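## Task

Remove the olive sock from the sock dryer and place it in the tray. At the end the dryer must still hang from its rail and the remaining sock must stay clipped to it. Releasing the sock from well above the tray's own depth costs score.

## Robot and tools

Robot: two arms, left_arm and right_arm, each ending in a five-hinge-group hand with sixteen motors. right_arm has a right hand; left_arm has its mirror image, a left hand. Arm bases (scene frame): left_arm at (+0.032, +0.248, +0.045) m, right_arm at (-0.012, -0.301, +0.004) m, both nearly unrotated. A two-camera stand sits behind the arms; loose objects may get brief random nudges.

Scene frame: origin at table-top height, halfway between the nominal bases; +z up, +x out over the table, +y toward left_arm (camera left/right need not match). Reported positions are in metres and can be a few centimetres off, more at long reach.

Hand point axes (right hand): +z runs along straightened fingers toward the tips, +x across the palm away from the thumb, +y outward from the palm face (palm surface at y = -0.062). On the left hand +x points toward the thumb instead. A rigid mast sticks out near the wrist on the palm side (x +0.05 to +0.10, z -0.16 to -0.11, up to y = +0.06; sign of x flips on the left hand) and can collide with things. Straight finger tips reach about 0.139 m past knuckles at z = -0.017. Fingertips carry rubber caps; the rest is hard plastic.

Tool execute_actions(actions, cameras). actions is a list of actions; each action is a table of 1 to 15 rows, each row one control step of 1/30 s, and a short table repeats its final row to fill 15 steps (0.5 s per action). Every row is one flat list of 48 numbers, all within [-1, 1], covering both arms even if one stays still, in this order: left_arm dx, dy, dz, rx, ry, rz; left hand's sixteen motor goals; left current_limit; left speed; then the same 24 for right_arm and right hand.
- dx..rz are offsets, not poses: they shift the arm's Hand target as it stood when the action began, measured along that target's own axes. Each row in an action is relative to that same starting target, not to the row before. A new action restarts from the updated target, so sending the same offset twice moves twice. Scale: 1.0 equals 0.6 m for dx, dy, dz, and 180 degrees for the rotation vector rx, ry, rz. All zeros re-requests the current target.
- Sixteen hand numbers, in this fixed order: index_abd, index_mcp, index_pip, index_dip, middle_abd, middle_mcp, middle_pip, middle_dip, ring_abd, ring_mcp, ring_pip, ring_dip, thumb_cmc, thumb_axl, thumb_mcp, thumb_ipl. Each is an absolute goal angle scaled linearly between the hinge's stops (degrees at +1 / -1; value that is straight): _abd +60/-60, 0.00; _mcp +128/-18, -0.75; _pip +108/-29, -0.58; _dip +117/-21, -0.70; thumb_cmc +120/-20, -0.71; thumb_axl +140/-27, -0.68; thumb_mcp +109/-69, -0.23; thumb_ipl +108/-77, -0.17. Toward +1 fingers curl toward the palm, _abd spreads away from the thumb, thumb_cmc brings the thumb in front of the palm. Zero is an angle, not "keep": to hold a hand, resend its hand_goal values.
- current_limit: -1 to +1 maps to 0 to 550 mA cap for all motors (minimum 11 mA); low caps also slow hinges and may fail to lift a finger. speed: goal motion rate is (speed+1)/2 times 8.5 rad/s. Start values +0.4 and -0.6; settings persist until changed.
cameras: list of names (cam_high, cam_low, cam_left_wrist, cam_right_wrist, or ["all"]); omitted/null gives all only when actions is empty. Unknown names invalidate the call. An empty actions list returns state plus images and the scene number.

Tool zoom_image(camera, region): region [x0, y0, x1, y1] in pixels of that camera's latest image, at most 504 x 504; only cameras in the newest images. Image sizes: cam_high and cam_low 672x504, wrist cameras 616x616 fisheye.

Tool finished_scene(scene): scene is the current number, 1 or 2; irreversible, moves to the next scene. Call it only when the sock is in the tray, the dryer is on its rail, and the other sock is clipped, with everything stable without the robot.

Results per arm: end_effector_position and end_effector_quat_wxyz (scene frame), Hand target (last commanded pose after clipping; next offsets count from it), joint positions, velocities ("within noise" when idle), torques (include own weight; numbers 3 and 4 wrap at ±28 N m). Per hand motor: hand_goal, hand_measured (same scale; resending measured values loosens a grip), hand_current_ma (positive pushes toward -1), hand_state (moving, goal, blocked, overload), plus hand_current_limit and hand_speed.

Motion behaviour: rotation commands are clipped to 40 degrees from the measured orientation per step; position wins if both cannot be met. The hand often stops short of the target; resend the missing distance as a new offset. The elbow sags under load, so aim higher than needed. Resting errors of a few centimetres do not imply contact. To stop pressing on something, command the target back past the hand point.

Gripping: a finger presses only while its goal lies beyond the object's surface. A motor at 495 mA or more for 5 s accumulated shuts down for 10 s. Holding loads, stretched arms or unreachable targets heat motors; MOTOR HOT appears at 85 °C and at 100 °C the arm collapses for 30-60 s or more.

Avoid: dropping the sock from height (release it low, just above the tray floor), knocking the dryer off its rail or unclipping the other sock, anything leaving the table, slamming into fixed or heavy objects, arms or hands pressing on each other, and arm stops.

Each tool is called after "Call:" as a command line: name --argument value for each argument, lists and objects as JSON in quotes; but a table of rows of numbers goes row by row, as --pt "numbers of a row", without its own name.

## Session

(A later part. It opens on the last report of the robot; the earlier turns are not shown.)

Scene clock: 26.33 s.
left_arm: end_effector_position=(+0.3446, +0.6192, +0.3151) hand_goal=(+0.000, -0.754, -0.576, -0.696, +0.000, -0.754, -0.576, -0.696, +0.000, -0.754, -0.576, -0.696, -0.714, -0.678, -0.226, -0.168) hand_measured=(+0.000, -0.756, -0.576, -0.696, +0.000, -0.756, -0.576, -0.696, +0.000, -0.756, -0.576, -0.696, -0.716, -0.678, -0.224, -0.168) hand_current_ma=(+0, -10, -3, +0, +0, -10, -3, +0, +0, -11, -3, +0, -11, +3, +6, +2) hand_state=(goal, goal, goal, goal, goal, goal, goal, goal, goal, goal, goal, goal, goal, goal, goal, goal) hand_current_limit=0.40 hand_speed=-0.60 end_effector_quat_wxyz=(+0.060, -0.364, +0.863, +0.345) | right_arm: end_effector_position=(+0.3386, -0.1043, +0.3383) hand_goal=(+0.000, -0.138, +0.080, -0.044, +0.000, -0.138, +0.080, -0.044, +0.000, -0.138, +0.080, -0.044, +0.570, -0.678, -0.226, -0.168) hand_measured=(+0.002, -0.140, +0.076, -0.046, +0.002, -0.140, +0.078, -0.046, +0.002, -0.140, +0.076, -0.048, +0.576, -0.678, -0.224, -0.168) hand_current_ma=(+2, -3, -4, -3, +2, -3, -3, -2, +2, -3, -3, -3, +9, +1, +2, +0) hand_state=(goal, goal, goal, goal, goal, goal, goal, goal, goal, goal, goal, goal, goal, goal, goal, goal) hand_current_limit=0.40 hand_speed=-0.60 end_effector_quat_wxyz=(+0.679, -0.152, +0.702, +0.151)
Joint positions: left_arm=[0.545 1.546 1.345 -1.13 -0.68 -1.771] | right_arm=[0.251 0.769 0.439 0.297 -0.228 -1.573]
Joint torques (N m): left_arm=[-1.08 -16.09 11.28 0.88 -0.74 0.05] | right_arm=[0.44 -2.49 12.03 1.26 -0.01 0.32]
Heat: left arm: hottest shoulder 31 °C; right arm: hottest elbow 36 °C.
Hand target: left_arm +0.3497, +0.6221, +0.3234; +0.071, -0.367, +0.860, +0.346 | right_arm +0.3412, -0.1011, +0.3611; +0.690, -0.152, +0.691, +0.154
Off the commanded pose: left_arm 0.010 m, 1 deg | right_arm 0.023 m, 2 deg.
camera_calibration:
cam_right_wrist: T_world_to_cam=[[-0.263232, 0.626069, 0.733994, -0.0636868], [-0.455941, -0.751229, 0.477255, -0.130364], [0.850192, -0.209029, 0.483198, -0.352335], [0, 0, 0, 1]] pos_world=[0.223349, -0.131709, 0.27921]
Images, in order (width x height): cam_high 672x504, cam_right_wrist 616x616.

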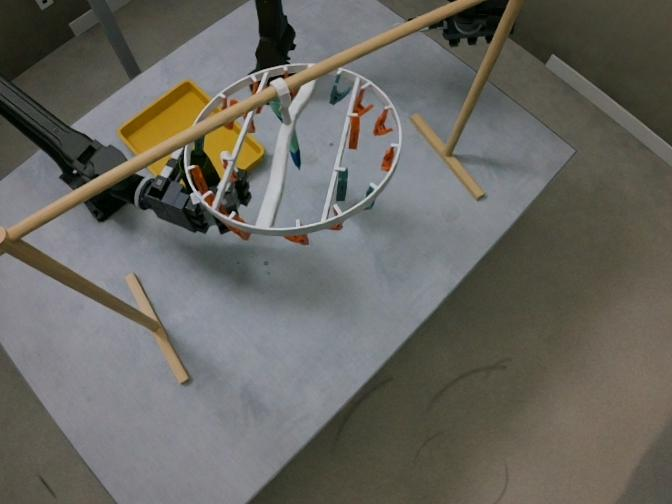

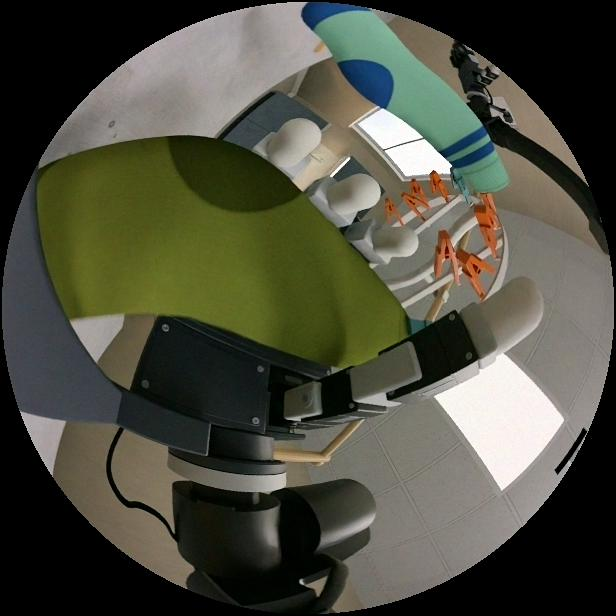

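Call:
execute_actions --actions '[[[0,0,0,0,0,0,0,-0.754,-0.576,-0.696,0,-0.754,-0.576,-0.696,0,-0.754,-0.576,-0.696,-0.714,-0.678,-0.226,-0.168,0.4,-0.6,0,0.0,0,0,0,0,0,0.205,0.58,0.174,0,0.205,0.58,0.174,0,0.205,0.58,0.174,0.57,-0.678,-0.226,-0.168,0.4,-0.6]]]' --cameras '["cam_high","cam_low","cam_right_wrist"]'

Scene clock: 27.20 s.
left_arm: end_effector_position=(+0.3446, +0.6192, +0.3151) hand_goal=(+0.000, -0.754, -0.576, -0.696, +0.000, -0.754, -0.576, -0.696, +0.000, -0.754, -0.576, -0.696, -0.714, -0.678, -0.226, -0.168) hand_measured=(+0.000, -0.756, -0.576, -0.696, +0.000, -0.756, -0.576, -0.696, +0.000, -0.756, -0.576, -0.696, -0.716, -0.678, -0.224, -0.168) hand_current_ma=(+0, -10, -3, +0, +0, -10, -3, +0, +0, -11, -3, +0, -11, +3, +6, +2) hand_state=(goal, goal, goal, goal, goal, goal, goal, goal, goal, goal, goal, goal, goal, goal, goal, goal) hand_current_limit=0.40 hand_speed=-0.60 end_effector_quat_wxyz=(+0.060, -0.364, +0.863, +0.345) | right_arm: end_effector_position=(+0.3387, -0.1044, +0.3383) hand_goal=(+0.000, +0.204, +0.580, +0.174, +0.000, +0.204, +0.580, +0.174, +0.000, +0.204, +0.580, +0.174, +0.570, -0.678, -0.226, -0.168) hand_measured=(+0.002, +0.200, +0.576, +0.172, +0.002, +0.202, +0.578, +0.172, +0.002, +0.200, +0.576, +0.170, +0.576, -0.678, -0.224, -0.168) hand_current_ma=(+2, -4, -4, -3, +2, -4, -3, -2, +2, -5, -4, -3, +9, +1, +2, +0) hand_state=(goal, goal, goal, goal, goal, goal, goal, goal, goal, goal, goal, goal, goal, goal, goal, goal) hand_current_limit=0.40 hand_speed=-0.60 end_effector_quat_wxyz=(+0.679, -0.151, +0.702, +0.151)
Joint positions: left_arm=[0.545 1.546 1.345 -1.13 -0.68 -1.771] | right_arm=[0.251 0.769 0.439 0.297 -0.226 -1.573]
Joint torques (N m): left_arm=[-0.85 -16.5 11.33 0.87 -0.76 0.04] | right_arm=[0.62 -2.32 11.96 1.17 -0.07 0.33]
Heat: left arm: hottest shoulder 31 °C; right arm: hottest elbow 36 °C.
Hand target: left_arm +0.3497, +0.6221, +0.3234; +0.071, -0.367, +0.860, +0.346 | right_arm +0.3412, -0.1011, +0.3611; +0.690, -0.152, +0.691, +0.154
Off the commanded pose: left_arm 0.010 m, 1 deg | right_arm 0.023 m, 2 deg.
camera_calibration:
cam_right_wrist: T_world_to_cam=[[-0.262504, 0.626336, 0.734027, -0.0638578], [-0.456789, -0.75073, 0.47723, -0.129983], [0.849962, -0.210021, 0.483173, -0.352472], [0, 0, 0, 1]] pos_world=[0.22345, -0.131612, 0.27921]
Images, in order (width x height): cam_high 672x504, cam_low 672x504, cam_right_wrist 616x616.

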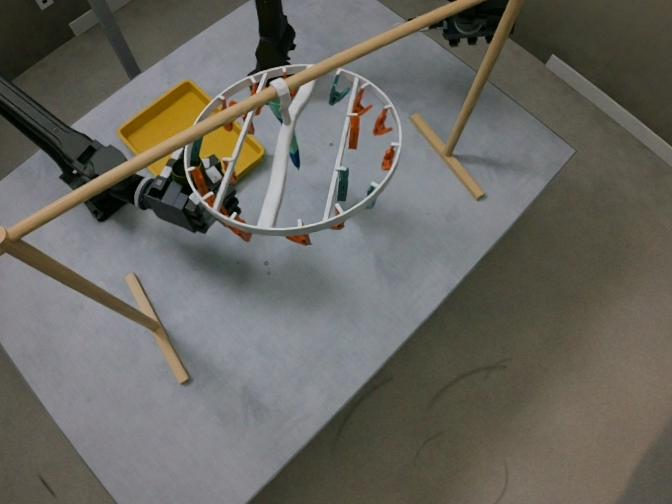

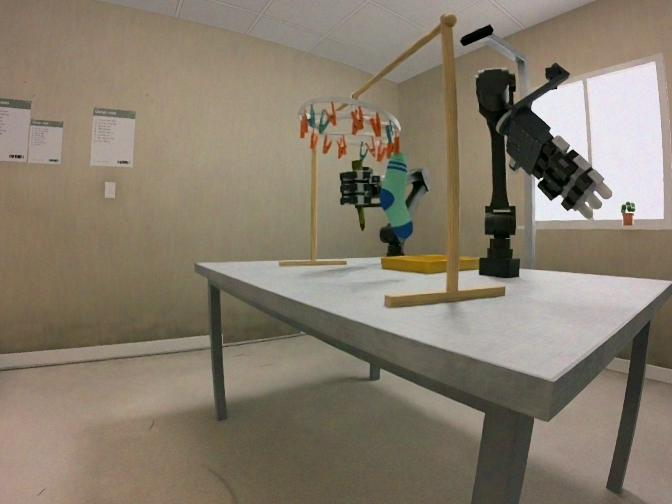

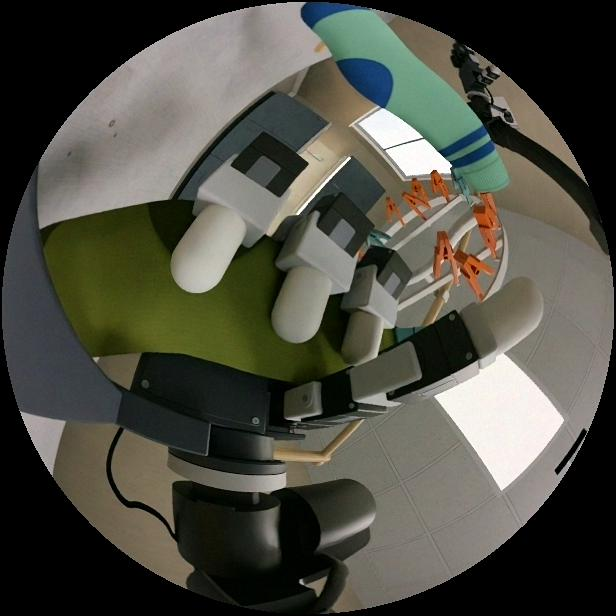

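Call:
execute_actions --actions '[[[0,0,0,0,0,0,0,-0.754,-0.576,-0.696,0,-0.754,-0.576,-0.696,0,-0.754,-0.576,-0.696,-0.714,-0.678,-0.226,-0.168,0.4,-0.6,0,0.0,0,0,0,0,0,0.55,0.8,0.4,0,0.55,0.8,0.4,0,0.55,0.8,0.4,0.57,-0.678,-0.226,-0.168,0.6,-0.6]],[[0,0,0,0,0,0,0,-0.754,-0.576,-0.696,0,-0.754,-0.576,-0.696,0,-0.754,-0.576,-0.696,-0.714,-0.678,-0.226,-0.168,0.4,-0.6,0,0.0,0,0,0,0,0,0.55,0.8,0.4,0,0.55,0.8,0.4,0,0.55,0.8,0.4,0.57,-0.678,-0.226,-0.168,0.6,-0.6]]]' --cameras '["cam_low","cam_right_wrist"]'

Scene clock: 28.57 s.
left_arm: end_effector_position=(+0.3446, +0.6192, +0.3151) hand_goal=(+0.000, -0.754, -0.576, -0.696, +0.000, -0.754, -0.576, -0.696, +0.000, -0.754, -0.576, -0.696, -0.714, -0.678, -0.226, -0.168) hand_measured=(+0.000, -0.756, -0.576, -0.696, +0.000, -0.756, -0.576, -0.696, +0.000, -0.756, -0.576, -0.696, -0.716, -0.678, -0.224, -0.168) hand_current_ma=(+0, -10, -3, +0, +0, -10, -3, +0, +0, -11, -3, +0, -11, +3, +6, +2) hand_state=(goal, goal, goal, goal, goal, goal, goal, goal, goal, goal, goal, goal, goal, goal, goal, goal) hand_current_limit=0.40 hand_speed=-0.60 end_effector_quat_wxyz=(+0.060, -0.364, +0.863, +0.345) | right_arm: end_effector_position=(+0.3388, -0.1044, +0.3383) hand_goal=(+0.000, +0.550, +0.800, +0.400, +0.000, +0.550, +0.800, +0.400, +0.000, +0.550, +0.800, +0.400, +0.570, -0.678, -0.226, -0.168) hand_measured=(+0.002, +0.330, +0.706, +0.326, +0.002, +0.328, +0.706, +0.324, +0.002, +0.328, +0.710, +0.318, +0.576, -0.678, -0.224, -0.168) hand_current_ma=(+2, -440, -308, -230, +2, -440, -307, -233, +2, -440, -296, -263, +9, +1, +2, +0) hand_state=(goal, blocked, blocked, blocked, goal, blocked, blocked, blocked, goal, blocked, blocked, blocked, goal, goal, goal, goal) hand_current_limit=0.60 hand_speed=-0.60 end_effector_quat_wxyz=(+0.679, -0.151, +0.702, +0.150)
Joint positions: left_arm=[0.545 1.546 1.345 -1.13 -0.68 -1.771] | right_arm=[0.251 0.769 0.439 0.297 -0.226 -1.573]
Joint torques (N m): left_arm=[-0.91 -16.67 11.25 0.79 -0.76 0.05] | right_arm=[0.38 -2.37 11.92 1.14 -0.08 0.33]
Heat: left arm: hottest shoulder 31 °C; right arm: hottest elbow 37 °C.
Hand target: left_arm +0.3497, +0.6221, +0.3234; +0.071, -0.367, +0.860, +0.346 | right_arm +0.3412, -0.1011, +0.3611; +0.690, -0.152, +0.691, +0.154
Off the commanded pose: left_arm 0.010 m, 1 deg | right_arm 0.023 m, 2 deg.
camera_calibration:
cam_right_wrist: T_world_to_cam=[[-0.262272, 0.626452, 0.73401, -0.0638626], [-0.457072, -0.750547, 0.477248, -0.129856], [0.849882, -0.210326, 0.483181, -0.352582], [0, 0, 0, 1]] pos_world=[0.22355, -0.131613, 0.27921]
Images, in order (width x height): cam_low 672x504, cam_right_wrist 616x616.

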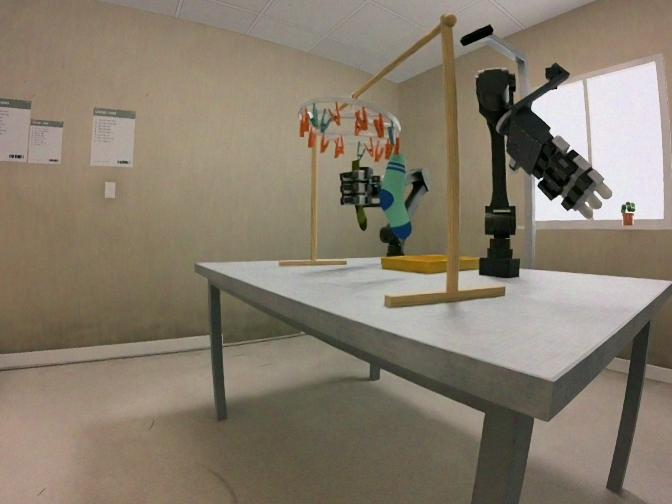

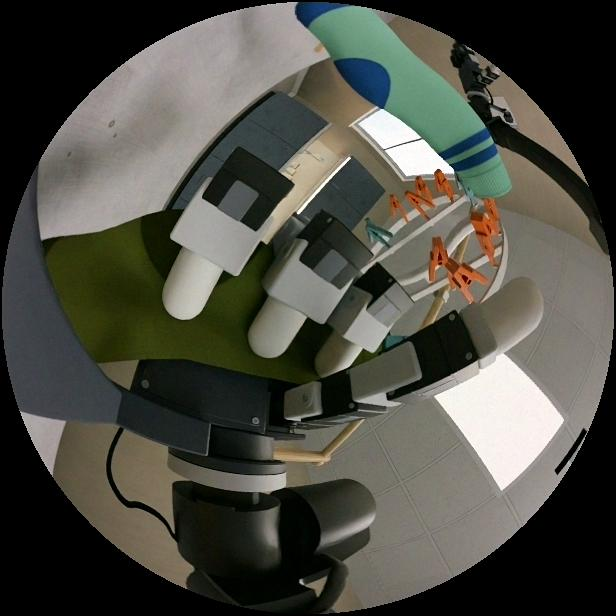

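Call:
execute_actions --actions '[[[0,0,0,0,0,0,0,-0.754,-0.576,-0.696,0,-0.754,-0.576,-0.696,0,-0.754,-0.576,-0.696,-0.714,-0.678,-0.226,-0.168,0.4,-0.6,0.02,0.0,0,0,0,0,0,0.55,0.8,0.4,0,0.55,0.8,0.4,0,0.55,0.8,0.4,0.57,-0.678,-0.226,-0.168,0.6,-0.6]],[[0,0,0,0,0,0,0,-0.754,-0.576,-0.696,0,-0.754,-0.576,-0.696,0,-0.754,-0.576,-0.696,-0.714,-0.678,-0.226,-0.168,0.4,-0.6,0.02,0.0,0,0,0,0,0,0.55,0.8,0.4,0,0.55,0.8,0.4,0,0.55,0.8,0.4,0.57,-0.678,-0.226,-0.168,0.6,-0.6]]]' --cameras '["cam_high","cam_low","cam_right_wrist"]'

Call:
zoom_image --camera "cam_low" --region '[290, 80, 450, 260]'

Scene clock: 30.00 s.
left_arm: end_effector_position=(+0.3446, +0.6192, +0.3151) hand_goal=(+0.000, -0.754, -0.576, -0.696, +0.000, -0.754, -0.576, -0.696, +0.000, -0.754, -0.576, -0.696, -0.714, -0.678, -0.226, -0.168) hand_measured=(+0.000, -0.756, -0.576, -0.696, +0.000, -0.756, -0.576, -0.696, +0.000, -0.756, -0.576, -0.696, -0.716, -0.678, -0.224, -0.168) hand_current_ma=(+0, -10, -3, +0, +0, -10, -3, +0, +0, -11, -3, +0, -11, +3, +6, +2) hand_state=(goal, goal, goal, goal, goal, goal, goal, goal, goal, goal, goal, goal, goal, goal, goal, goal) hand_current_limit=0.40 hand_speed=-0.60 end_effector_quat_wxyz=(+0.060, -0.364, +0.863, +0.345) | right_arm: end_effector_position=(+0.3419, -0.1038, +0.3381) hand_goal=(+0.000, +0.550, +0.800, +0.400, +0.000, +0.550, +0.800, +0.400, +0.000, +0.550, +0.800, +0.400, +0.570, -0.678, -0.226, -0.168) hand_measured=(+0.002, +0.330, +0.706, +0.326, +0.002, +0.328, +0.706, +0.324, +0.002, +0.328, +0.710, +0.318, +0.576, -0.678, -0.224, -0.168) hand_current_ma=(+2, -440, -308, -230, +2, -440, -307, -233, +2, -440, -296, -263, +9, +1, +2, +0) hand_state=(goal, blocked, blocked, blocked, goal, blocked, blocked, blocked, goal, blocked, blocked, blocked, goal, goal, goal, goal) hand_current_limit=0.60 hand_speed=-0.60 end_effector_quat_wxyz=(+0.687, -0.151, +0.694, +0.150)
Joint positions: left_arm=[0.545 1.546 1.345 -1.13 -0.68 -1.771] | right_arm=[0.251 0.792 0.433 0.348 -0.226 -1.573]
Joint torques (N m): left_arm=[-1.26 -16.38 11.36 0.9 -0.75 0.06] | right_arm=[0.73 -1.49 8.24 2.62 -0.01 0.33]
Heat: left arm: hottest shoulder 31 °C; right arm: hottest elbow 37 °C.
Hand target: left_arm +0.3497, +0.6221, +0.3234; +0.071, -0.367, +0.860, +0.346 | right_arm +0.3412, -0.1011, +0.3371; +0.690, -0.152, +0.691, +0.154
Off the commanded pose: left_arm 0.010 m, 1 deg | right_arm 0.003 m, 1 deg.
camera_calibration:
cam_right_wrist: T_world_to_cam=[[-0.278433, 0.623137, 0.730873, -0.0569731], [-0.467436, -0.75268, 0.463656, -0.119889], [0.839034, -0.212539, 0.500848, -0.357485], [0, 0, 0, 1]] pos_world=[0.228038, -0.130715, 0.276273]
Images, in order (width x height): cam_high 672x504, cam_low 672x504, cam_right_wrist 616x616.

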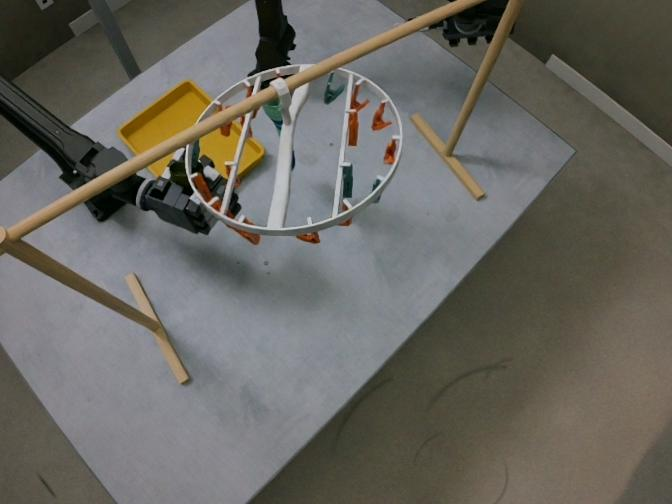

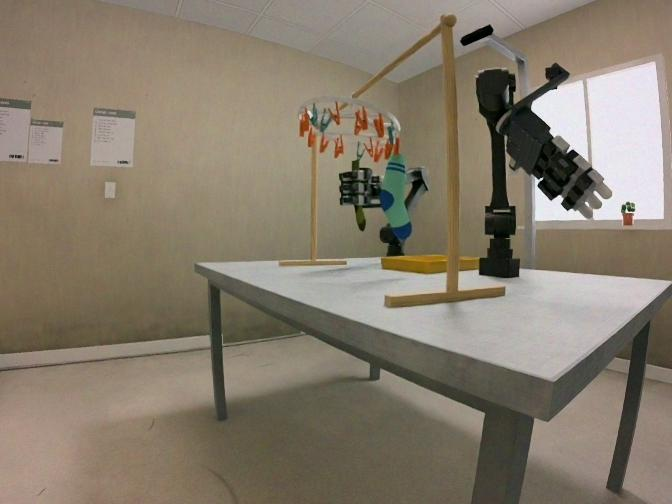

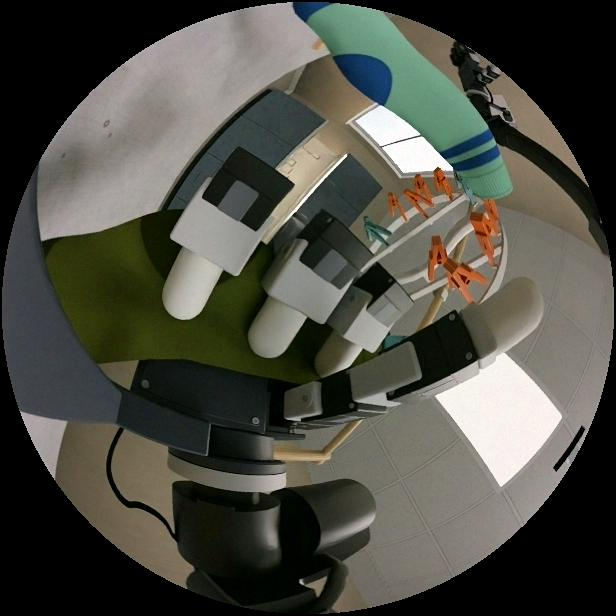

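Scaled by 2.800 from the camera's 672x504 image, which has a finer 960x720 frame.

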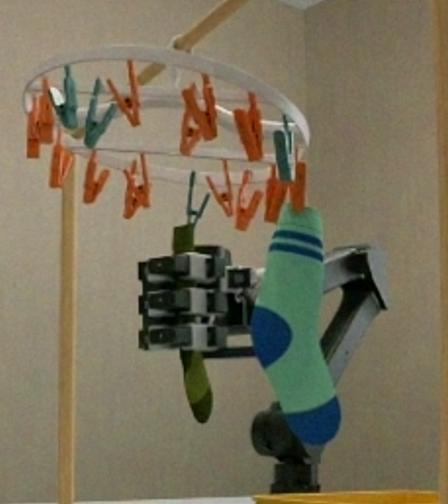

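Call:
execute_actions --actions '[[[0,0,0,0,0,0,0,-0.754,-0.576,-0.696,0,-0.754,-0.576,-0.696,0,-0.754,-0.576,-0.696,-0.714,-0.678,-0.226,-0.168,0.4,-0.6,0.025,0.0,0,0,0,0,0,0.55,0.8,0.4,0,0.55,0.8,0.4,0,0.55,0.8,0.4,0.57,-0.678,-0.226,-0.168,0.6,-0.6]],[[0,0,0,0,0,0,0,-0.754,-0.576,-0.696,0,-0.754,-0.576,-0.696,0,-0.754,-0.576,-0.696,-0.714,-0.678,-0.226,-0.168,0.4,-0.6,0.025,0.0,0,0,0,0,0,0.55,0.8,0.4,0,0.55,0.8,0.4,0,0.55,0.8,0.4,0.57,-0.678,-0.226,-0.168,0.6,-0.6]]]' --cameras '["cam_high","cam_low","cam_right_wrist"]'

Call:
zoom_image --camera "cam_low" --region '[290, 80, 450, 260]'

Scene clock: 31.37 s.
left_arm: end_effector_position=(+0.3446, +0.6192, +0.3151) hand_goal=(+0.000, -0.754, -0.576, -0.696, +0.000, -0.754, -0.576, -0.696, +0.000, -0.754, -0.576, -0.696, -0.714, -0.678, -0.226, -0.168) hand_measured=(+0.000, -0.756, -0.576, -0.696, +0.000, -0.756, -0.576, -0.696, +0.000, -0.756, -0.576, -0.696, -0.716, -0.678, -0.224, -0.168) hand_current_ma=(+0, -10, -3, +0, +0, -10, -3, +0, +0, -11, -3, +0, -11, +3, +6, +2) hand_state=(goal, goal, goal, goal, goal, goal, goal, goal, goal, goal, goal, goal, goal, goal, goal, goal) hand_current_limit=0.40 hand_speed=-0.60 end_effector_quat_wxyz=(+0.060, -0.364, +0.863, +0.345) | right_arm: end_effector_position=(+0.3424, -0.1032, +0.3126) hand_goal=(+0.000, +0.550, +0.800, +0.400, +0.000, +0.550, +0.800, +0.400, +0.000, +0.550, +0.800, +0.400, +0.570, -0.678, -0.226, -0.168) hand_measured=(+0.002, +0.330, +0.706, +0.326, +0.002, +0.328, +0.706, +0.324, +0.002, +0.328, +0.710, +0.318, +0.576, -0.678, -0.224, -0.168) hand_current_ma=(+2, -440, -308, -228, +2, -440, -307, -233, +2, -440, -296, -263, +9, +1, +2, +0) hand_state=(goal, blocked, blocked, blocked, goal, blocked, blocked, blocked, goal, blocked, blocked, blocked, goal, goal, goal, goal) hand_current_limit=0.60 hand_speed=-0.60 end_effector_quat_wxyz=(+0.691, -0.152, +0.690, +0.151)
Joint positions: left_arm=[0.545 1.546 1.345 -1.13 -0.68 -1.771] | right_arm=[0.253 0.85 0.376 0.475 -0.226 -1.573]
Joint torques (N m): left_arm=[-0.5 -16.15 11.18 0.9 -0.77 0.05] | right_arm=[0.5 -1.61 7.49 2.26 0.01 0.33]
Heat: left arm: hottest shoulder 31 °C; right arm: hottest elbow 37 °C.
Hand target: left_arm +0.3497, +0.6221, +0.3234; +0.071, -0.367, +0.860, +0.346 | right_arm +0.3410, -0.1010, +0.3071; +0.690, -0.152, +0.691, +0.154
Off the commanded pose: left_arm 0.010 m, 1 deg | right_arm 0.006 m, 0 deg.
camera_calibration:
cam_right_wrist: T_world_to_cam=[[-0.287604, 0.621016, 0.729125, -0.0351172], [-0.471912, -0.754348, 0.456353, -0.103791], [0.833416, -0.212834, 0.510019, -0.345939], [0, 0, 0, 1]] pos_world=[0.229231, -0.130114, 0.249406]
Images, in order (width x height): cam_high 672x504, cam_low 672x504, cam_right_wrist 616x616.

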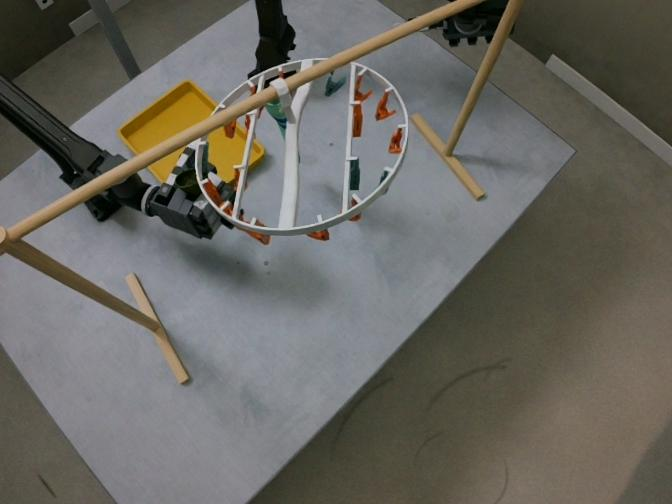

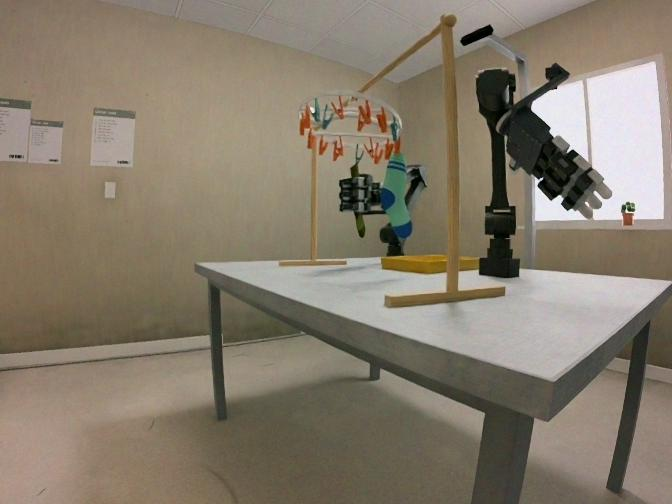

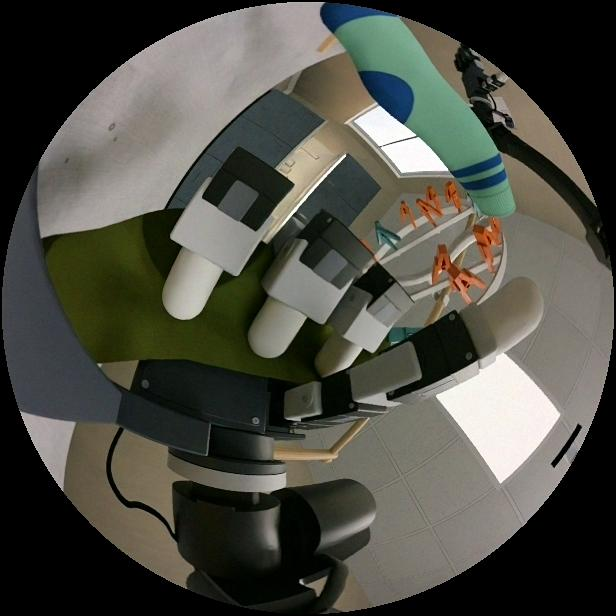

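Scaled by 2.800 from the camera's 672x504 image, which has a finer 960x720 frame.

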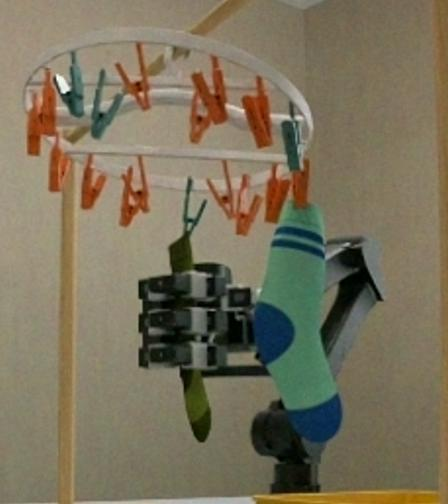

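Call:
zoom_image --camera "cam_high" --region '[180, 40, 430, 260]'

Call:
zoom_image --camera "cam_low" --region '[290, 70, 410, 180]'

Call:
zoom_image --camera "cam_right_wrist" --region '[330, 140, 560, 370]'

Scaled by 2.016 from the camera's 672x504 image, which has a finer 960x720 frame.

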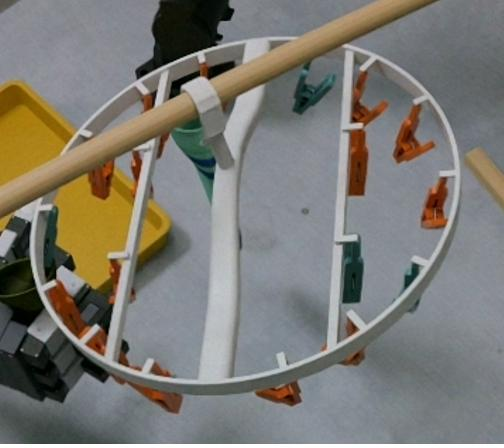

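Scaled by 4.200 from the camera's 672x504 image, which has a finer 960x720 frame.

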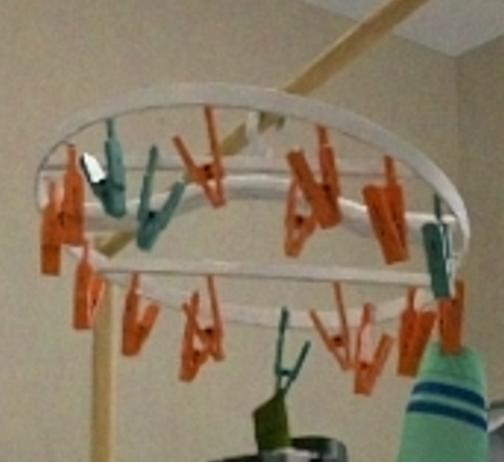

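Scaled by 2.191 from the camera's 616x616 image, which has a finer 880x880 frame.

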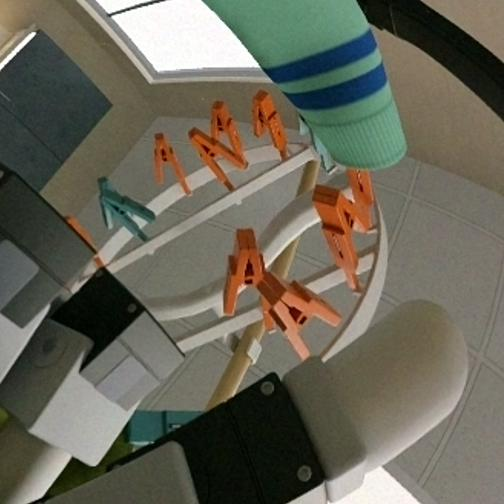

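Call:
execute_actions --actions '[[[0,0,0,0,0,0,0,-0.754,-0.576,-0.696,0,-0.754,-0.576,-0.696,0,-0.754,-0.576,-0.696,-0.714,-0.678,-0.226,-0.168,0.4,-0.6,0.025,0.0,0,0,0,0,0,0.55,0.8,0.4,0,0.55,0.8,0.4,0,0.55,0.8,0.4,0.57,-0.678,-0.226,-0.168,0.6,-0.6]]]' --cameras '["cam_high","cam_low"]'

Call:
zoom_image --camera "cam_low" --region '[290, 70, 430, 240]'

Call:
zoom_image --camera "cam_high" --region '[180, 40, 430, 260]'

Scene clock: 34.43 s.
left_arm: end_effector_position=(+0.3446, +0.6192, +0.3151) hand_goal=(+0.000, -0.754, -0.576, -0.696, +0.000, -0.754, -0.576, -0.696, +0.000, -0.754, -0.576, -0.696, -0.714, -0.678, -0.226, -0.168) hand_measured=(+0.000, -0.756, -0.576, -0.696, +0.000, -0.756, -0.576, -0.696, +0.000, -0.756, -0.576, -0.696, -0.716, -0.678, -0.224, -0.168) hand_current_ma=(+0, -10, -3, +0, +0, -10, -3, +0, +0, -11, -3, +0, -11, +3, +6, +2) hand_state=(goal, goal, goal, goal, goal, goal, goal, goal, goal, goal, goal, goal, goal, goal, goal, goal) hand_current_limit=0.40 hand_speed=-0.60 end_effector_quat_wxyz=(+0.060, -0.364, +0.863, +0.345) | right_arm: end_effector_position=(+0.3427, -0.1028, +0.3008) hand_goal=(+0.000, +0.550, +0.800, +0.400, +0.000, +0.550, +0.800, +0.400, +0.000, +0.550, +0.800, +0.400, +0.570, -0.678, -0.226, -0.168) hand_measured=(+0.004, +0.330, +0.706, +0.328, +0.002, +0.328, +0.706, +0.324, +0.002, +0.328, +0.710, +0.318, +0.576, -0.678, -0.224, -0.168) hand_current_ma=(+3, -440, -308, -224, +2, -440, -307, -233, +2, -440, -296, -263, +9, +1, +2, +0) hand_state=(goal, blocked, blocked, blocked, goal, blocked, blocked, blocked, goal, blocked, blocked, blocked, goal, goal, goal, goal) hand_current_limit=0.60 hand_speed=-0.60 end_effector_quat_wxyz=(+0.694, -0.152, +0.687, +0.151)
Joint positions: left_arm=[0.545 1.546 1.345 -1.13 -0.68 -1.771] | right_arm=[0.253 0.886 0.35 0.546 -0.226 -1.573]
Joint torques (N m): left_arm=[-1.08 -16.5 11.22 0.96 -0.75 0.04] | right_arm=[0.56 -1.55 6.97 2.26 0.02 0.33]
Heat: left arm: hottest shoulder 31 °C; right arm: hottest elbow 37 °C.
Hand target: left_arm +0.3497, +0.6221, +0.3234; +0.071, -0.367, +0.860, +0.346 | right_arm +0.3410, -0.1010, +0.2922; +0.690, -0.152, +0.691, +0.154
Off the commanded pose: left_arm 0.010 m, 1 deg | right_arm 0.009 m, 1 deg.
Images, in order (width x height): cam_high 672x504, cam_low 672x504.

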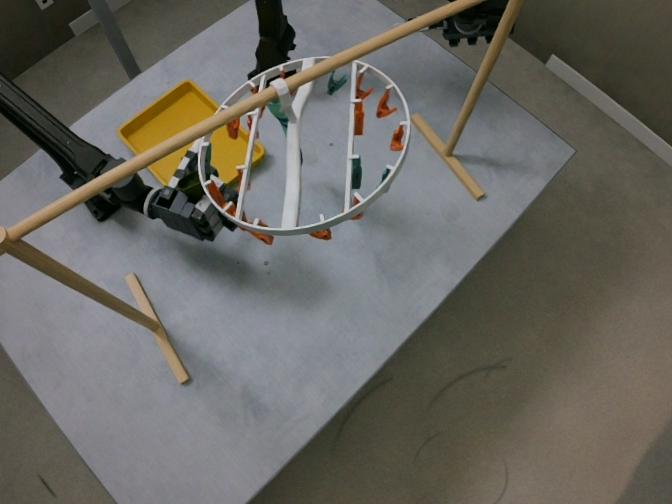

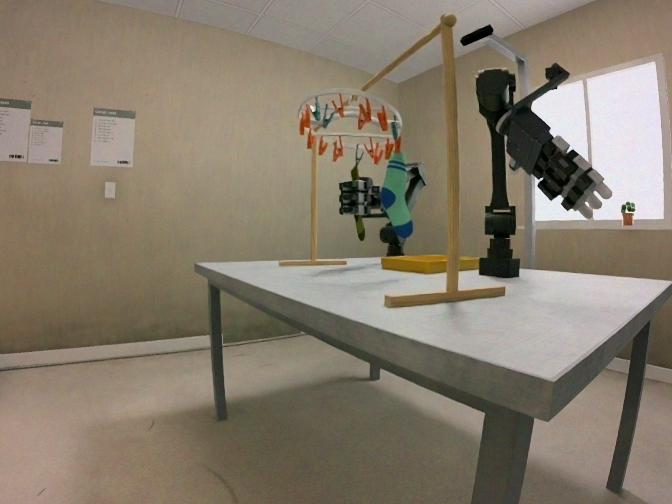

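Scaled by 2.965 from the camera's 672x504 image, which has a finer 960x720 frame.

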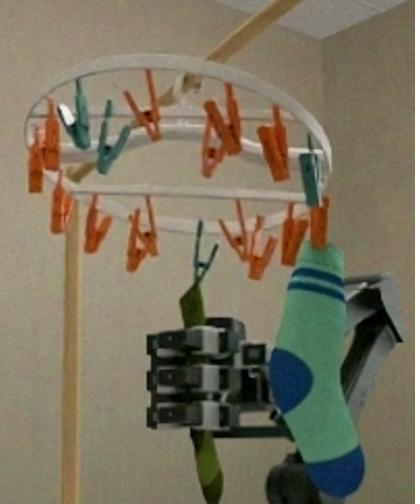

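Scaled by 2.016 from the camera's 672x504 image, which has a finer 960x720 frame.

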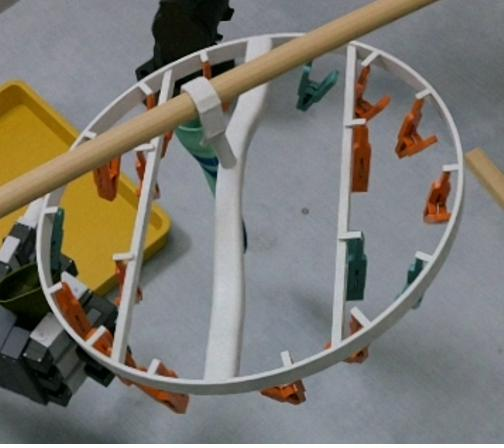

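Call:
execute_actions --actions '[[[0,0,0,0,0,0,0,-0.754,-0.576,-0.696,0,-0.754,-0.576,-0.696,0,-0.754,-0.576,-0.696,-0.714,-0.678,-0.226,-0.168,0.4,-0.6,0.025,0.0,0,0,0,0,0,0.55,0.8,0.4,0,0.55,0.8,0.4,0,0.55,0.8,0.4,0.57,-0.678,-0.226,-0.168,0.6,-0.6]],[[0,0,0,0,0,0,0,-0.754,-0.576,-0.696,0,-0.754,-0.576,-0.696,0,-0.754,-0.576,-0.696,-0.714,-0.678,-0.226,-0.168,0.4,-0.6,0.025,0.0,0,0,0,0,0,0.55,0.8,0.4,0,0.55,0.8,0.4,0,0.55,0.8,0.4,0.57,-0.678,-0.226,-0.168,0.6,-0.6]]]' --cameras '["cam_high","cam_low"]'

Call:
zoom_image --camera "cam_low" --region '[290, 70, 430, 240]'

Call:
zoom_image --camera "cam_high" --region '[180, 40, 430, 260]'

Scene clock: 36.00 s.
left_arm: end_effector_position=(+0.3446, +0.6192, +0.3151) hand_goal=(+0.000, -0.754, -0.576, -0.696, +0.000, -0.754, -0.576, -0.696, +0.000, -0.754, -0.576, -0.696, -0.714, -0.678, -0.226, -0.168) hand_measured=(+0.000, -0.756, -0.576, -0.696, +0.000, -0.756, -0.576, -0.696, +0.000, -0.756, -0.576, -0.696, -0.716, -0.678, -0.224, -0.168) hand_current_ma=(+0, -10, -3, +0, +0, -10, -3, +0, +0, -11, -3, +0, -11, +3, +6, +2) hand_state=(goal, goal, goal, goal, goal, goal, goal, goal, goal, goal, goal, goal, goal, goal, goal, goal) hand_current_limit=0.40 hand_speed=-0.60 end_effector_quat_wxyz=(+0.060, -0.364, +0.863, +0.345) | right_arm: end_effector_position=(+0.3420, -0.1027, +0.2590) hand_goal=(+0.000, +0.550, +0.800, +0.400, +0.000, +0.550, +0.800, +0.400, +0.000, +0.550, +0.800, +0.400, +0.570, -0.678, -0.226, -0.168) hand_measured=(+0.006, +0.330, +0.706, +0.330, +0.002, +0.328, +0.706, +0.324, +0.002, +0.328, +0.710, +0.318, +0.576, -0.678, -0.224, -0.168) hand_current_ma=(+6, -440, -311, -216, +2, -440, -307, -233, +2, -440, -296, -263, +9, +1, +2, +0) hand_state=(goal, blocked, blocked, blocked, goal, blocked, blocked, blocked, goal, blocked, blocked, blocked, goal, goal, goal, goal) hand_current_limit=0.60 hand_speed=-0.60 end_effector_quat_wxyz=(+0.684, -0.152, +0.697, +0.151)
Joint positions: left_arm=[0.545 1.546 1.345 -1.13 -0.68 -1.771] | right_arm=[0.254 0.994 0.286 0.689 -0.226 -1.573]
Joint torques (N m): left_arm=[-0.73 -16.5 11.29 0.92 -0.77 0.06] | right_arm=[0.62 -2.67 7.17 2.63 -0.01 0.33]
Heat: left arm: hottest shoulder 31 °C; right arm: hottest elbow 37 °C.
Hand target: left_arm +0.3497, +0.6221, +0.3234; +0.071, -0.367, +0.860, +0.346 | right_arm +0.3410, -0.1009, +0.2620; +0.690, -0.152, +0.691, +0.154
Off the commanded pose: left_arm 0.010 m, 1 deg | right_arm 0.004 m, 1 deg.
Images, in order (width x height): cam_high 672x504, cam_low 672x504.

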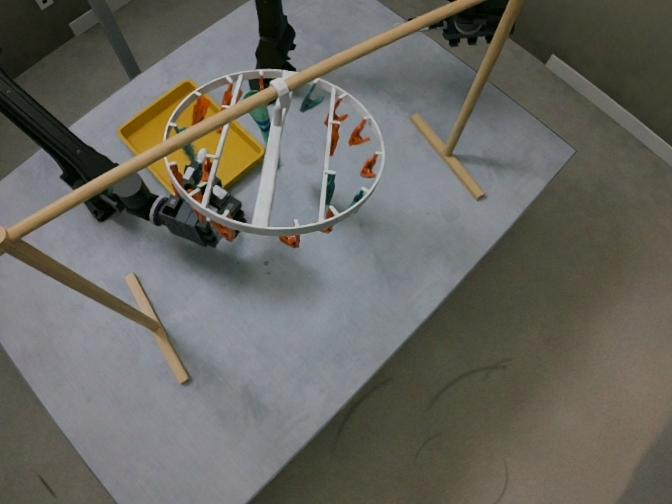

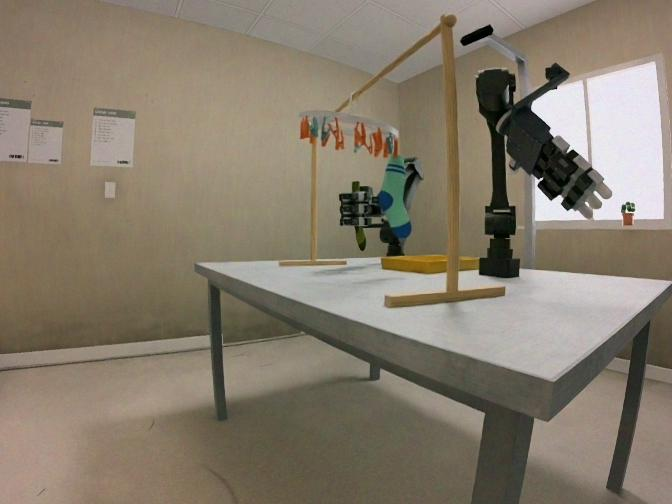

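Scaled by 2.965 from the camera's 672x504 image, which has a finer 960x720 frame.

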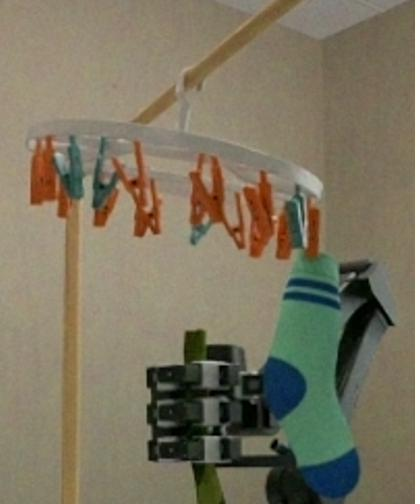

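Scaled by 2.016 from the camera's 672x504 image, which has a finer 960x720 frame.

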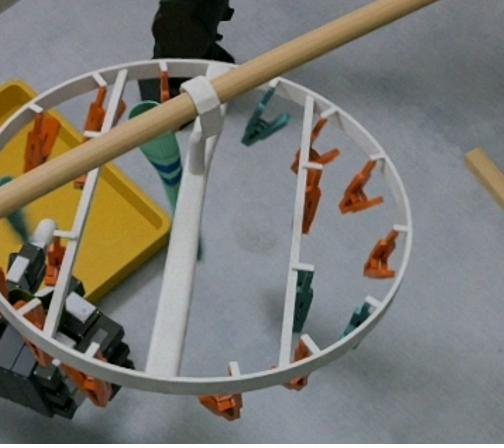

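Call:
execute_actions --actions '[[[0,0,0,0,0,0,0,-0.754,-0.576,-0.696,0,-0.754,-0.576,-0.696,0,-0.754,-0.576,-0.696,-0.714,-0.678,-0.226,-0.168,0.4,-0.6,-0.0283,0.0398,-0.0137,0.01636,0.1242,0.01636,0,0.55,0.8,0.4,0,0.55,0.8,0.4,0,0.55,0.8,0.4,0.57,-0.678,-0.226,-0.168,0.6,-0.6]]]' --cameras '["cam_high","cam_low","cam_right_wrist"]'

Scene clock: 42.17 s.
left_arm: end_effector_position=(+0.3446, +0.6192, +0.3151) hand_goal=(+0.000, -0.754, -0.576, -0.696, +0.000, -0.754, -0.576, -0.696, +0.000, -0.754, -0.576, -0.696, -0.714, -0.678, -0.226, -0.168) hand_measured=(+0.000, -0.756, -0.576, -0.696, +0.000, -0.756, -0.576, -0.696, +0.000, -0.756, -0.576, -0.696, -0.716, -0.678, -0.224, -0.168) hand_current_ma=(+0, -10, -3, +0, +0, -10, -3, +0, +0, -11, -3, +0, -11, +3, +6, +2) hand_state=(goal, goal, goal, goal, goal, goal, goal, goal, goal, goal, goal, goal, goal, goal, goal, goal) hand_current_limit=0.40 hand_speed=-0.60 end_effector_quat_wxyz=(+0.060, -0.364, +0.863, +0.345) | right_arm: end_effector_position=(+0.3124, -0.0901, +0.2482) hand_goal=(+0.000, +0.550, +0.800, +0.400, +0.000, +0.550, +0.800, +0.400, +0.000, +0.550, +0.800, +0.400, +0.570, -0.678, -0.226, -0.168) hand_measured=(+0.006, +0.330, +0.706, +0.330, +0.002, +0.328, +0.706, +0.324, +0.002, +0.328, +0.710, +0.318, +0.578, -0.678, -0.224, -0.168) hand_current_ma=(+6, -440, -311, -216, +2, -440, -307, -233, +2, -440, -296, -263, +11, +1, +2, +0) hand_state=(goal, blocked, blocked, blocked, goal, blocked, blocked, blocked, goal, blocked, blocked, blocked, goal, goal, goal, goal) hand_current_limit=0.60 hand_speed=-0.60 end_effector_quat_wxyz=(+0.530, -0.145, +0.827, +0.118)
Joint positions: left_arm=[0.545 1.546 1.345 -1.13 -0.68 -1.771] | right_arm=[0.38 0.703 0.423 -0.143 -0.055 -1.551]
Joint torques (N m): left_arm=[-0.85 -16.26 11.23 0.77 -0.79 0.05] | right_arm=[0.62 -0.73 13.64 1.14 -0.15 0.32]
Heat: left arm: hottest shoulder 31 °C; right arm: hottest elbow 37 °C.
Hand target: left_arm +0.3497, +0.6221, +0.3234; +0.071, -0.367, +0.860, +0.346 | right_arm +0.3235, -0.0828, +0.2791; +0.542, -0.144, +0.819, +0.121
Off the commanded pose: left_arm 0.010 m, 1 deg | right_arm 0.034 m, 2 deg.
camera_calibration:
cam_right_wrist: T_world_to_cam=[[0.0393851, 0.719371, 0.693508, -0.0893515], [-0.267197, -0.661191, 0.701023, -0.194987], [0.962837, -0.212913, 0.166173, -0.240474], [0, 0, 0, 1]] pos_world=[0.182956, -0.115847, 0.238616]
Images, in order (width x height): cam_high 672x504, cam_low 672x504, cam_right_wrist 616x616.

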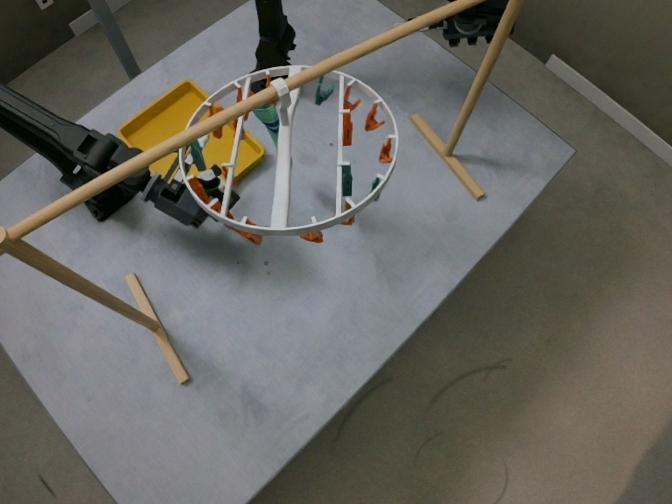

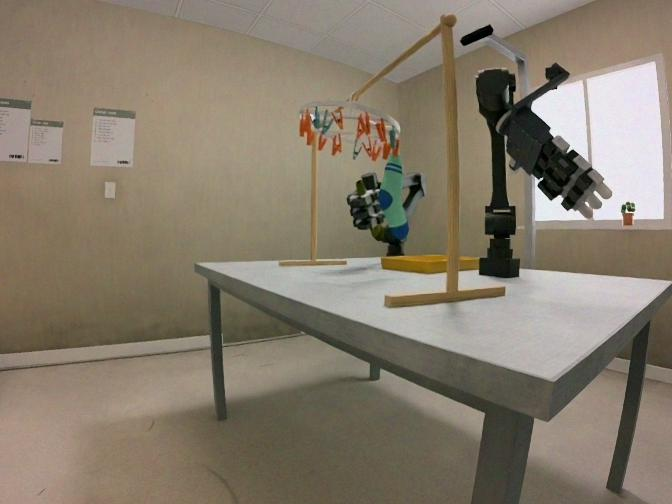

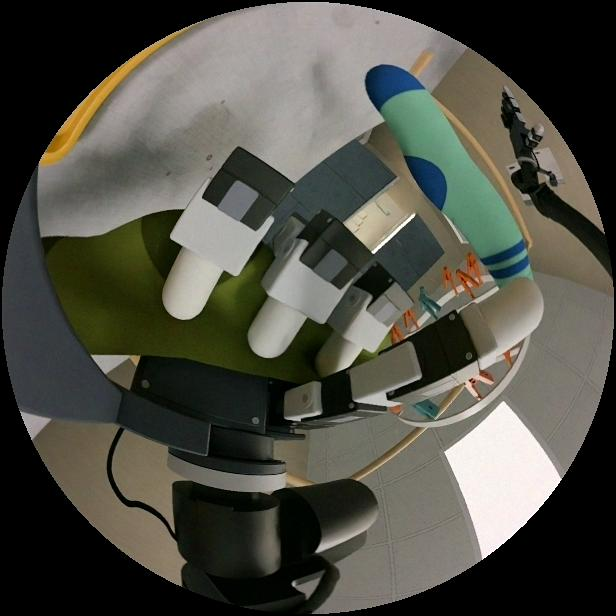

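Call:
execute_actions --actions '[[[0,0,0,0,0,0,0,-0.754,-0.576,-0.696,0,-0.754,-0.576,-0.696,0,-0.754,-0.576,-0.696,-0.714,-0.678,-0.226,-0.168,0.4,-0.6,-0.0108,0.0418,-0.0565,0.00818,0.0621,0.00818,0,0.55,0.8,0.4,0,0.55,0.8,0.4,0,0.55,0.8,0.4,0.57,-0.678,-0.226,-0.168,0.6,-0.6]],[[0,0,0,0,0,0,0,-0.754,-0.576,-0.696,0,-0.754,-0.576,-0.696,0,-0.754,-0.576,-0.696,-0.714,-0.678,-0.226,-0.168,0.4,-0.6,0.0014,0.0392,-0.0577,0.00818,0.0621,0.00818,0,0.55,0.8,0.4,0,0.55,0.8,0.4,0,0.55,0.8,0.4,0.57,-0.678,-0.226,-0.168,0.6,-0.6]]]' --cameras '["cam_high","cam_low","cam_right_wrist"]'

Scene clock: 43.97 s.
left_arm: end_effector_position=(+0.3446, +0.6192, +0.3151) hand_goal=(+0.000, -0.754, -0.576, -0.696, +0.000, -0.754, -0.576, -0.696, +0.000, -0.754, -0.576, -0.696, -0.714, -0.678, -0.226, -0.168) hand_measured=(+0.000, -0.756, -0.576, -0.696, +0.000, -0.756, -0.576, -0.696, +0.000, -0.756, -0.576, -0.696, -0.716, -0.678, -0.224, -0.168) hand_current_ma=(+0, -10, -3, +0, +0, -10, -3, +0, +0, -11, -3, +0, -11, +3, +6, +2) hand_state=(goal, goal, goal, goal, goal, goal, goal, goal, goal, goal, goal, goal, goal, goal, goal, goal) hand_current_limit=0.40 hand_speed=-0.60 end_effector_quat_wxyz=(+0.060, -0.364, +0.863, +0.345) | right_arm: end_effector_position=(+0.2484, -0.0652, +0.2875) hand_goal=(+0.000, +0.550, +0.800, +0.400, +0.000, +0.550, +0.800, +0.400, +0.000, +0.550, +0.800, +0.400, +0.570, -0.678, -0.226, -0.168) hand_measured=(+0.006, +0.330, +0.706, +0.330, +0.002, +0.328, +0.706, +0.324, +0.002, +0.328, +0.710, +0.318, +0.578, -0.678, -0.224, -0.168) hand_current_ma=(+6, -440, -311, -216, +2, -440, -307, -233, +2, -440, -296, -263, +11, +1, +2, +0) hand_state=(goal, blocked, blocked, blocked, goal, blocked, blocked, blocked, goal, blocked, blocked, blocked, goal, goal, goal, goal) hand_current_limit=0.60 hand_speed=-0.60 end_effector_quat_wxyz=(+0.357, -0.135, +0.921, +0.074)
Joint positions: left_arm=[0.545 1.546 1.345 -1.13 -0.68 -1.771] | right_arm=[0.655 0.656 0.739 -0.924 0.175 -1.322]
Joint torques (N m): left_arm=[-0.67 -16.26 11.11 1.1 -0.76 0.04] | right_arm=[0.67 -0.32 13.61 0.8 -0.07 0.3]
Heat: left arm: hottest shoulder 31 °C; right arm: hottest elbow 37 °C.
Hand target: left_arm +0.3497, +0.6221, +0.3234; +0.071, -0.367, +0.860, +0.346 | right_arm +0.2527, -0.0594, +0.3189; +0.374, -0.130, +0.915, +0.084
Off the commanded pose: left_arm 0.010 m, 1 deg | right_arm 0.032 m, 2 deg.
camera_calibration:
cam_right_wrist: T_world_to_cam=[[0.311002, 0.793943, 0.522429, -0.145411], [-0.00394911, -0.548604, 0.836073, -0.320114], [0.950401, -0.262084, -0.167482, -0.0841663], [0, 0, 0, 1]] pos_world=[0.123951, -0.082227, 0.329509]
Images, in order (width x height): cam_high 672x504, cam_low 672x504, cam_right_wrist 616x616.

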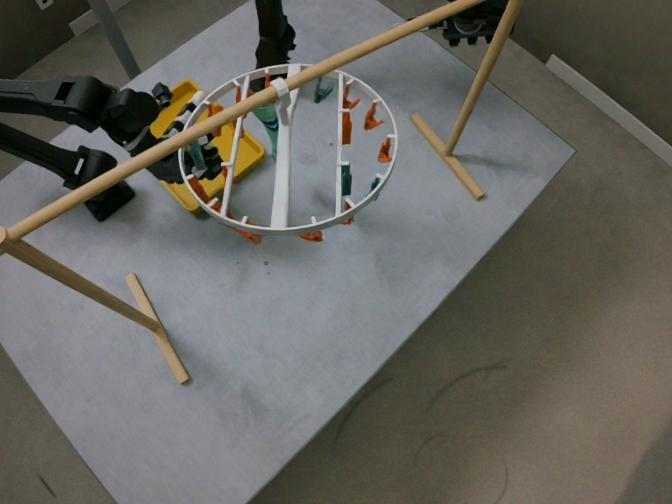

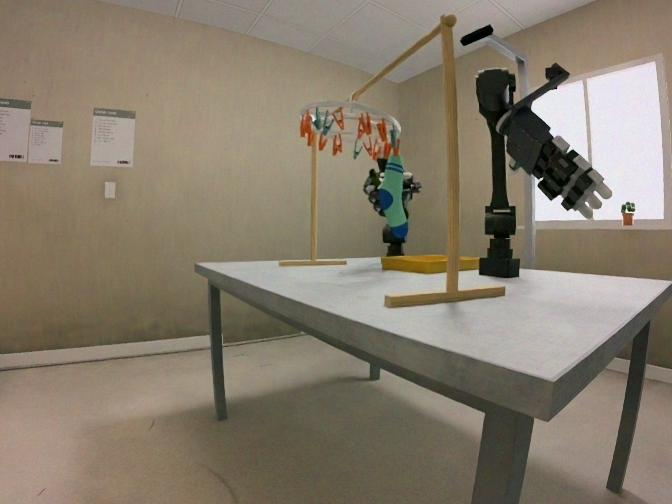

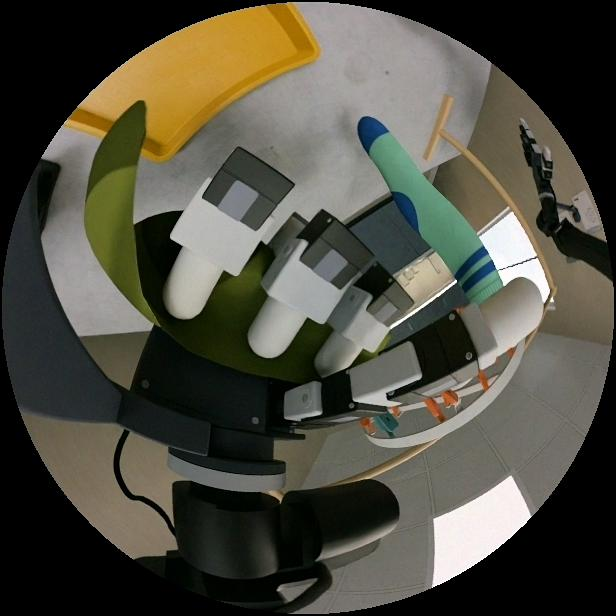

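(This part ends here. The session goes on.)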